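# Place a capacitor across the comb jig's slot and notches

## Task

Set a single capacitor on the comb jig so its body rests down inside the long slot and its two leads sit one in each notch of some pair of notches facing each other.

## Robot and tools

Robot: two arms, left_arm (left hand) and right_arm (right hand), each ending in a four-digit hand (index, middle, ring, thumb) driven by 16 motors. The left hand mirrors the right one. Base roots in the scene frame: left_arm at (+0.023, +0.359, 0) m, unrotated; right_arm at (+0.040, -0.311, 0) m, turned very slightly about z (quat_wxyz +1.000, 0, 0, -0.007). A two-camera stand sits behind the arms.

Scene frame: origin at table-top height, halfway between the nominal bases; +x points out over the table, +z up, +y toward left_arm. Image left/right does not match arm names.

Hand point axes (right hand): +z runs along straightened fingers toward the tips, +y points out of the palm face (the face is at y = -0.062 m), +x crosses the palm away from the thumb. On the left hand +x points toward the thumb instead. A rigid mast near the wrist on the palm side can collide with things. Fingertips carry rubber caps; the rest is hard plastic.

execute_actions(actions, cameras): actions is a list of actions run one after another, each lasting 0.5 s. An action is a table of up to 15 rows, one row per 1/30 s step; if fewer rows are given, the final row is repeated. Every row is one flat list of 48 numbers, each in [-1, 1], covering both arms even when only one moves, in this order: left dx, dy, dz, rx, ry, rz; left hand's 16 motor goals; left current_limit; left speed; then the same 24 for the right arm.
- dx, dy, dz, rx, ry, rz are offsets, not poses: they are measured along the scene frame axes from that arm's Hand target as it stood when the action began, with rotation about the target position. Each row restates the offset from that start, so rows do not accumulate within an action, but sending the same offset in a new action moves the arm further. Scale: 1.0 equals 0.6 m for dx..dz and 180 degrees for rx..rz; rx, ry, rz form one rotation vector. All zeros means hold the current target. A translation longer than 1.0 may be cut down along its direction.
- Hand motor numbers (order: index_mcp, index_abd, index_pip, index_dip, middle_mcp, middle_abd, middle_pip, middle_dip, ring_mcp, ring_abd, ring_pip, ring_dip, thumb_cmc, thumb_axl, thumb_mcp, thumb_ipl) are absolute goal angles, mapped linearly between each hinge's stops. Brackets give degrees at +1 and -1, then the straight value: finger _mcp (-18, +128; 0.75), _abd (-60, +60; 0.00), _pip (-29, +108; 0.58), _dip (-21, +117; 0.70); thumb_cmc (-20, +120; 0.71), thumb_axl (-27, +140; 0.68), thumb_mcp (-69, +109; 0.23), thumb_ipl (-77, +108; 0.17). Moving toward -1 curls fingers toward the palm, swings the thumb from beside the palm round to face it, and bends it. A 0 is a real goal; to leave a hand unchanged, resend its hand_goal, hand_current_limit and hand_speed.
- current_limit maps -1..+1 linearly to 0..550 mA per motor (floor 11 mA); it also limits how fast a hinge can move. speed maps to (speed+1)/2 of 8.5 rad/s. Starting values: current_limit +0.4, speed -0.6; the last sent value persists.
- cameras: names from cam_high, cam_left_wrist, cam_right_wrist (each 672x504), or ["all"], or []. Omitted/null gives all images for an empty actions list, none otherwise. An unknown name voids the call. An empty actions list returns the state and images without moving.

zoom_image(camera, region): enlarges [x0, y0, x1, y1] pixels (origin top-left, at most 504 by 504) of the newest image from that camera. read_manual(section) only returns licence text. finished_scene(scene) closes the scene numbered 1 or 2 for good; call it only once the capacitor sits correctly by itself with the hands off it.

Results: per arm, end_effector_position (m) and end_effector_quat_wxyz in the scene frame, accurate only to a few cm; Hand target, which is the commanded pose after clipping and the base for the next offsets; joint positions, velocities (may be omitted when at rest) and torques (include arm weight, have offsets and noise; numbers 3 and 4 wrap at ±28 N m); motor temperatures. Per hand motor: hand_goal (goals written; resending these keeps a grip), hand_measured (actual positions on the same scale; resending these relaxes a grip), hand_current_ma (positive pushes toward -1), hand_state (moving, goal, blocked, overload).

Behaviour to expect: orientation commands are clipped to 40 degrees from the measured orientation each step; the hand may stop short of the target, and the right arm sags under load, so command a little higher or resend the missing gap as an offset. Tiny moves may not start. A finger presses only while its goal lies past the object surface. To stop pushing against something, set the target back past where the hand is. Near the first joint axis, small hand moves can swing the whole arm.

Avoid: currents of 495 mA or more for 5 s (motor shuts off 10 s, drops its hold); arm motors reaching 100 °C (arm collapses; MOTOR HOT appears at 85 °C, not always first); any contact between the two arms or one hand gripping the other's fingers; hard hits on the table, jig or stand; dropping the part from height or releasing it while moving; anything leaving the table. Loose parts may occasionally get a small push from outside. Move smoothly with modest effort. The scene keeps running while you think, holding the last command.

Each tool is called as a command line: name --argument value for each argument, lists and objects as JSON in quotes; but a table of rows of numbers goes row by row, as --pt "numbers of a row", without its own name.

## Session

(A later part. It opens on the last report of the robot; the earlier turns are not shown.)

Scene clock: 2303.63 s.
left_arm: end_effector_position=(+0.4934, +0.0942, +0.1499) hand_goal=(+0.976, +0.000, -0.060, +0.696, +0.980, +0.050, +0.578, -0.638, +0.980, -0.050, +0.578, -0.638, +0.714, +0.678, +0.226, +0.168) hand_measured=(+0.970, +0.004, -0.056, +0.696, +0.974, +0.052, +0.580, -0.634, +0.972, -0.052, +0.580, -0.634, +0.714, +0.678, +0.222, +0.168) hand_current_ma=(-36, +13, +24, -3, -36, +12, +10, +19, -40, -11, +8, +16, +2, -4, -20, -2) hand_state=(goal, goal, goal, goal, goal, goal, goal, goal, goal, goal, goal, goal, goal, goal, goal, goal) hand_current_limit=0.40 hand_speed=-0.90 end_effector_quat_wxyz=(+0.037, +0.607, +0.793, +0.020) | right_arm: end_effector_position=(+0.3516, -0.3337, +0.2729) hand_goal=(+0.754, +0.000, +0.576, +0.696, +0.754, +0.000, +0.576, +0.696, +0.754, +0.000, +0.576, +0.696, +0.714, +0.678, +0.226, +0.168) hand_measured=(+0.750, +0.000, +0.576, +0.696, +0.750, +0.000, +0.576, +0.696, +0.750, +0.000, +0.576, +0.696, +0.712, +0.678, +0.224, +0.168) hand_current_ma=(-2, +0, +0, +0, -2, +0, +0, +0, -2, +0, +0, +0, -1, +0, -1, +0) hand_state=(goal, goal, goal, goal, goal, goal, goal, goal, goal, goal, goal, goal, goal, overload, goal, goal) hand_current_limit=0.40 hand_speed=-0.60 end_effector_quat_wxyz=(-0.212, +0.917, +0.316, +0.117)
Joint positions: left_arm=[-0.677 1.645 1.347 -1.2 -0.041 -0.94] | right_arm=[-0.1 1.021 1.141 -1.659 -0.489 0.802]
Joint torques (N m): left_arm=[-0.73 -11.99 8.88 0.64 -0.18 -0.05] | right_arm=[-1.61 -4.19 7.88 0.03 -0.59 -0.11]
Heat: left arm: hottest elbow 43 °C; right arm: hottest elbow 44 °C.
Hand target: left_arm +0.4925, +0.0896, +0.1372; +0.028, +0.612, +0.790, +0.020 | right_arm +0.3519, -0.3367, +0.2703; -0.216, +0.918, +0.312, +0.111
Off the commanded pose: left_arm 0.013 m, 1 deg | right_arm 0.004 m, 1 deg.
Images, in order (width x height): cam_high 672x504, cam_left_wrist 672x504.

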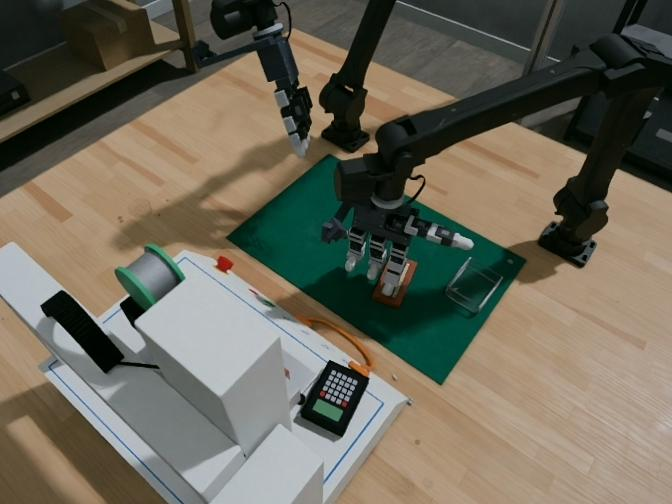

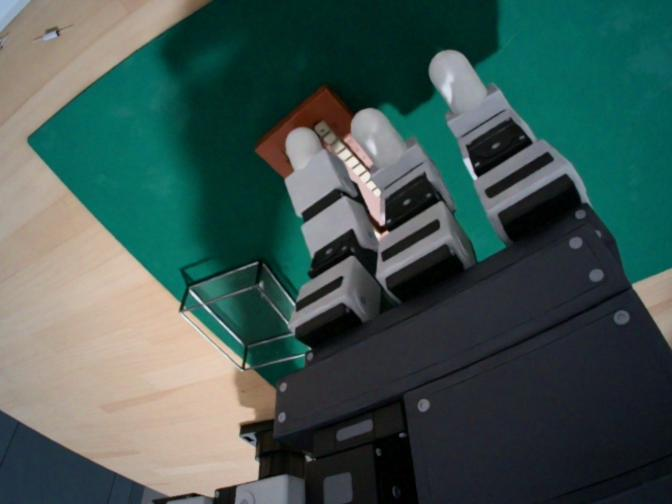

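execute_actions --actions '[[[0,0,0,0,0,0,0.975,0,-0.5,0.696,0.98,0.05,0.577,-0.638,0.98,-0.05,0.577,-0.638,0.714,0.678,0.226,0.168,0.4,-0.75,0,0,0,0,0,0,0.754,0,0.576,0.696,0.754,0,0.576,0.696,0.754,0,0.576,0.696,0.714,0.678,0.226,0.168,0.4,-0.6]],[[0,0,0,0,0,0,0.975,0,-0.9,0.3,0.98,0.05,0.577,-0.638,0.98,-0.05,0.577,-0.638,0.714,0.678,0.226,0.168,0.4,-0.75,0,0,0,0,0,0,0.754,0,0.576,0.696,0.754,0,0.576,0.696,0.754,0,0.576,0.696,0.714,0.678,0.226,0.168,0.4,-0.6]]]' --cameras '["cam_left_wrist", "cam_high"]'

zoom_image --camera "cam_left_wrist" --region '[270, 100, 350, 180]'

zoom_image --camera "cam_high" --region '[350, 240, 450, 315]'

Scene clock: 2318.57 s.
left_arm: end_effector_position=(+0.4934, +0.0942, +0.1499) hand_goal=(+0.976, +0.000, -0.900, +0.300, +0.980, +0.050, +0.578, -0.638, +0.980, -0.050, +0.578, -0.638, +0.714, +0.678, +0.226, +0.168) hand_measured=(+0.972, +0.004, -0.892, +0.304, +0.974, +0.052, +0.580, -0.634, +0.972, -0.052, +0.580, -0.634, +0.714, +0.678, +0.222, +0.168) hand_current_ma=(-20, +13, +40, +19, -36, +12, +10, +19, -40, -11, +8, +16, +2, -4, -20, -2) hand_state=(goal, goal, goal, goal, goal, goal, goal, goal, goal, goal, goal, goal, goal, goal, goal, goal) hand_current_limit=0.40 hand_speed=-0.75 end_effector_quat_wxyz=(+0.037, +0.607, +0.793, +0.020) | right_arm: end_effector_position=(+0.3516, -0.3337, +0.2729) hand_goal=(+0.754, +0.000, +0.576, +0.696, +0.754, +0.000, +0.576, +0.696, +0.754, +0.000, +0.576, +0.696, +0.714, +0.678, +0.226, +0.168) hand_measured=(+0.750, +0.000, +0.576, +0.696, +0.750, +0.000, +0.576, +0.696, +0.750, +0.000, +0.576, +0.696, +0.712, +0.678, +0.224, +0.168) hand_current_ma=(-2, +0, +0, +0, -2, +0, +0, +0, -2, +0, +0, +0, -1, +0, -1, +0) hand_state=(goal, goal, goal, goal, goal, goal, goal, goal, goal, goal, goal, goal, goal, overload, goal, goal) hand_current_limit=0.40 hand_speed=-0.60 end_effector_quat_wxyz=(-0.212, +0.917, +0.316, +0.117)
Joint positions: left_arm=[-0.677 1.645 1.347 -1.2 -0.041 -0.94] | right_arm=[-0.1 1.021 1.141 -1.659 -0.489 0.802]
Joint torques (N m): left_arm=[-0.73 -12.04 8.9 0.66 -0.19 -0.05] | right_arm=[-2.26 -4.31 7.83 0.13 -0.6 -0.1]
Heat: left arm: hottest elbow 43 °C; right arm: hottest elbow 44 °C.
Hand target: left_arm +0.4925, +0.0896, +0.1372; +0.028, +0.612, +0.790, +0.020 | right_arm +0.3519, -0.3367, +0.2703; -0.216, +0.918, +0.312, +0.111
Off the commanded pose: left_arm 0.013 m, 1 deg | right_arm 0.004 m, 1 deg.
Images, in order (width x height): cam_high 672x504, cam_left_wrist 672x504.

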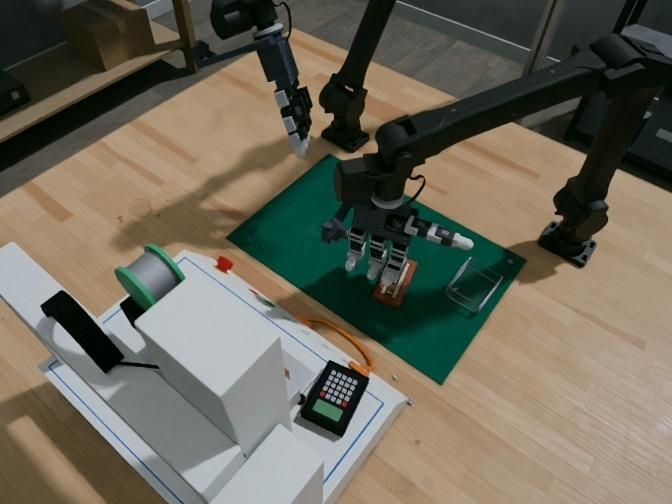

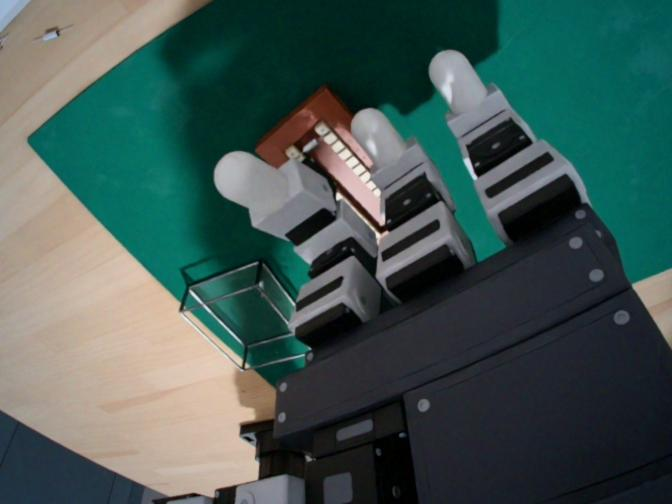

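Scaled by 6.300 from the camera's 672x504 image, which has a finer 960x720 frame.

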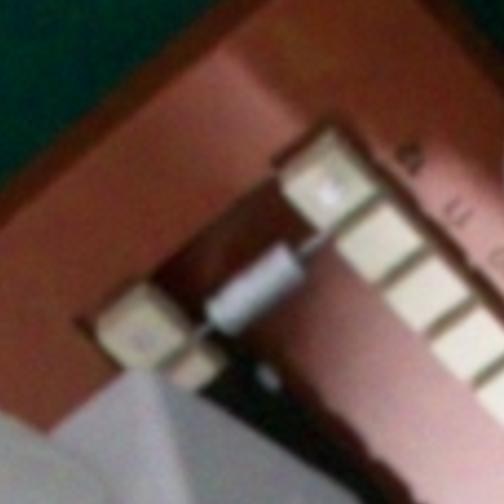

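Scaled by 5.040 from the camera's 672x504 image, which has a finer 960x720 frame.

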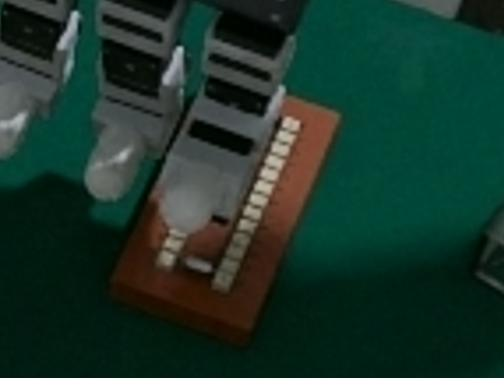

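zoom_image --camera "cam_left_wrist" --region '[312, 115, 342, 145]'

zoom_image --camera "cam_left_wrist" --region '[280, 140, 310, 170]'

Scaled by 16.800 from the camera's 672x504 image, which has a finer 960x720 frame.

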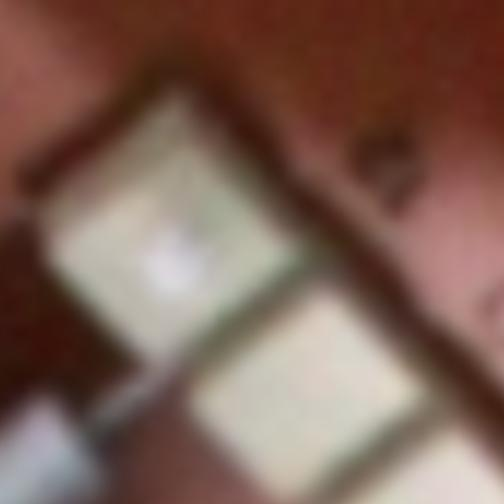

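Scaled by 16.800 from the camera's 672x504 image, which has a finer 960x720 frame.

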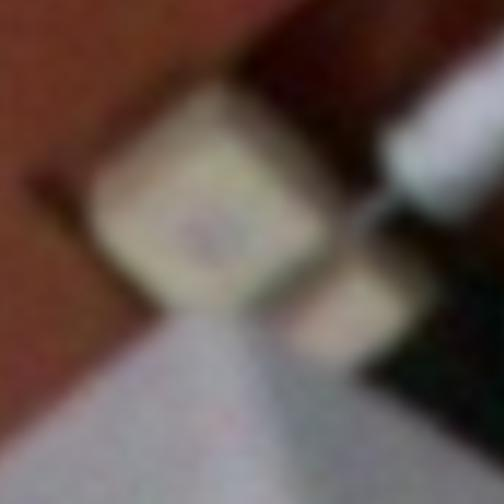

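execute_actions --actions '[[[0,0,0.04,0,0,0,0.975,0,-0.9,0.3,0.98,0.05,0.577,-0.638,0.98,-0.05,0.577,-0.638,0.714,0.678,0.226,0.168,0.4,-0.75,0,0,0,0,0,0,0.754,0,0.576,0.696,0.754,0,0.576,0.696,0.754,0,0.576,0.696,0.714,0.678,0.226,0.168,0.4,-0.6]],[[0,0,0.06,0,0,0,0.975,0,-0.9,0.3,0.98,0.05,0.577,-0.638,0.98,-0.05,0.577,-0.638,0.714,0.678,0.226,0.168,0.4,-0.75,0,0,0,0,0,0,0.754,0,0.576,0.696,0.754,0,0.576,0.696,0.754,0,0.576,0.696,0.714,0.678,0.226,0.168,0.4,-0.6]],[[-0.02,0.02,0.05,0,0,0,0.975,0,-0.9,0.3,0.98,0.05,0.577,-0.638,0.98,-0.05,0.577,-0.638,0.714,0.678,0.226,0.168,0.4,-0.75,0,0,0,0,0,0,0.754,0,0.576,0.696,0.754,0,0.576,0.696,0.754,0,0.576,0.696,0.714,0.678,0.226,0.168,0.4,-0.6]]]' --cameras '["cam_left_wrist", "cam_high"]'

zoom_image --camera "cam_high" --region '[360, 250, 430, 310]'

Scene clock: 2346.23 s.
left_arm: end_effector_position=(+0.4714, +0.1119, +0.2065) hand_goal=(+0.976, +0.000, -0.900, +0.300, +0.980, +0.050, +0.578, -0.638, +0.980, -0.050, +0.578, -0.638, +0.714, +0.678, +0.226, +0.168) hand_measured=(+0.972, +0.002, -0.892, +0.304, +0.974, +0.052, +0.580, -0.634, +0.972, -0.052, +0.580, -0.634, +0.714, +0.678, +0.222, +0.168) hand_current_ma=(-18, +12, +38, +19, -35, +11, +10, +19, -40, -11, +8, +16, +2, -4, -20, -2) hand_state=(goal, goal, goal, goal, goal, goal, goal, goal, goal, goal, goal, goal, goal, goal, goal, goal) hand_current_limit=0.40 hand_speed=-0.75 end_effector_quat_wxyz=(+0.008, +0.608, +0.793, +0.020) | right_arm: end_effector_position=(+0.3516, -0.3337, +0.2729) hand_goal=(+0.754, +0.000, +0.576, +0.696, +0.754, +0.000, +0.576, +0.696, +0.754, +0.000, +0.576, +0.696, +0.714, +0.678, +0.226, +0.168) hand_measured=(+0.750, +0.000, +0.576, +0.696, +0.750, +0.000, +0.576, +0.696, +0.750, +0.000, +0.576, +0.696, +0.712, +0.678, +0.224, +0.168) hand_current_ma=(-2, +0, +0, +0, -2, +0, +0, +0, -2, +0, +0, +0, -1, +0, -1, +0) hand_state=(goal, goal, goal, goal, goal, goal, goal, goal, goal, goal, goal, goal, goal, overload, goal, goal) hand_current_limit=0.40 hand_speed=-0.60 end_effector_quat_wxyz=(-0.212, +0.917, +0.316, +0.117)
Joint positions: left_arm=[-0.677 1.575 1.42 -1.402 -0.041 -0.94] | right_arm=[-0.1 1.021 1.141 -1.659 -0.489 0.802]
Joint torques (N m): left_arm=[-0.56 -12.81 13.14 -0.12 -0.19 -0.03] | right_arm=[-1.61 -4.37 7.91 -0.01 -0.58 -0.12]
Heat: left arm: hottest elbow 43 °C; right arm: hottest elbow 44 °C.
Hand target: left_arm +0.4805, +0.1016, +0.2272; +0.028, +0.612, +0.790, +0.020 | right_arm +0.3519, -0.3367, +0.2703; -0.216, +0.918, +0.312, +0.111
Off the commanded pose: left_arm 0.025 m, 2 deg | right_arm 0.004 m, 1 deg.
Images, in order (width x height): cam_high 672x504, cam_left_wrist 672x504.

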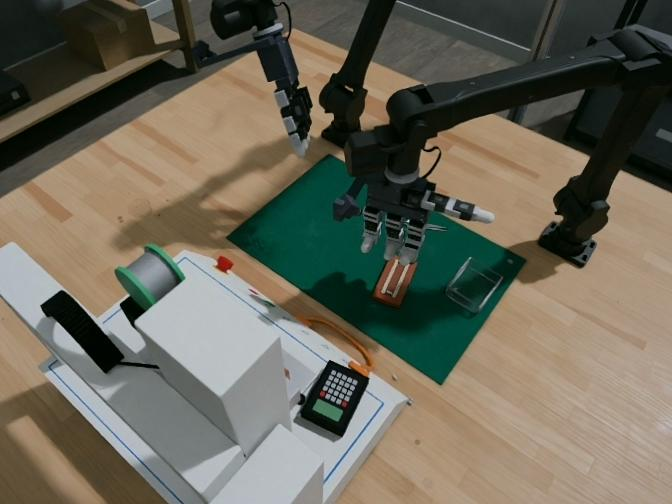

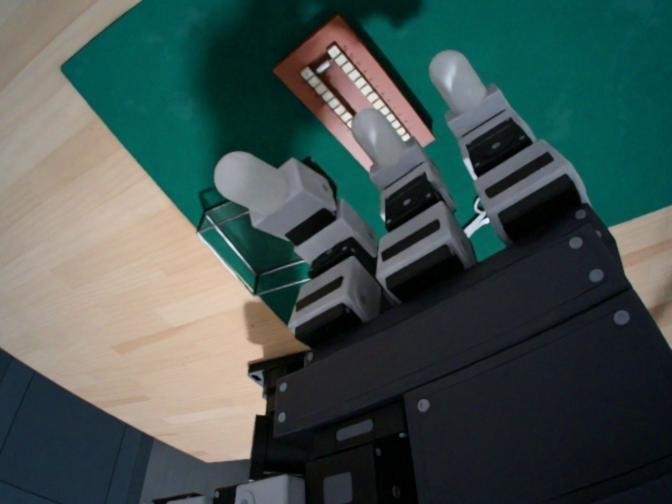

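Scaled by 7.200 from the camera's 672x504 image, which has a finer 960x720 frame.

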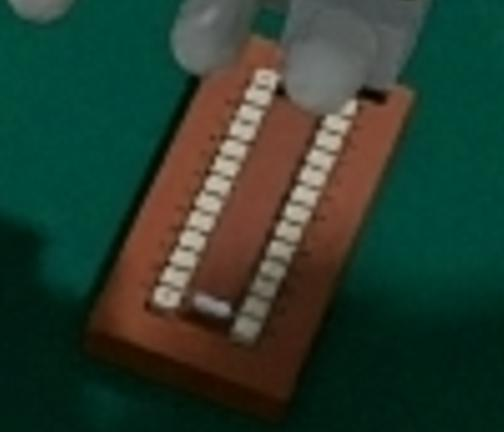

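zoom_image --camera "cam_left_wrist" --region '[326, 40, 352, 66]'

zoom_image --camera "cam_left_wrist" --region '[298, 62, 324, 88]'

zoom_image --camera "cam_left_wrist" --region '[295, 38, 355, 98]'

Scaled by 19.385 from the camera's 672x504 image, which has a finer 960x720 frame.

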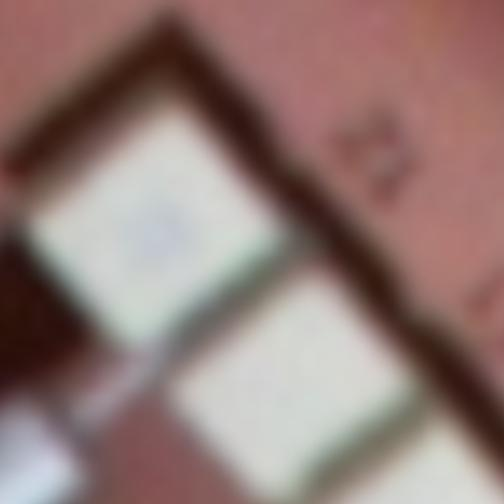

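Scaled by 19.385 from the camera's 672x504 image, which has a finer 960x720 frame.

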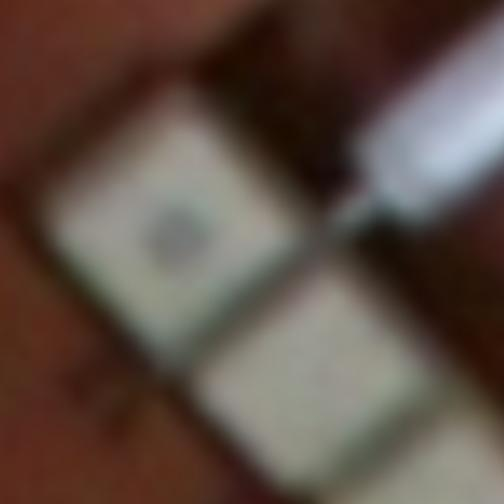

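Scaled by 8.400 from the camera's 672x504 image, which has a finer 960x720 frame.

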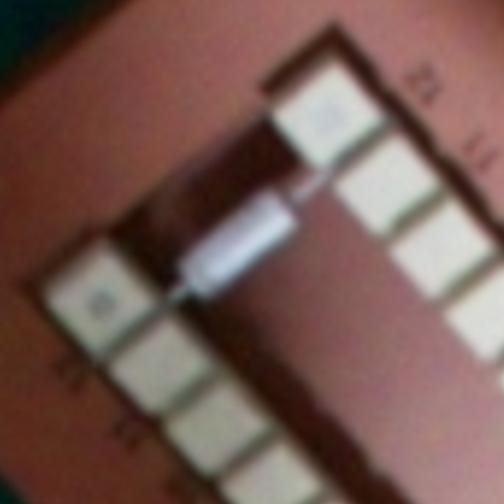

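finished_scene --scene 2

The scene is finished: the task was done.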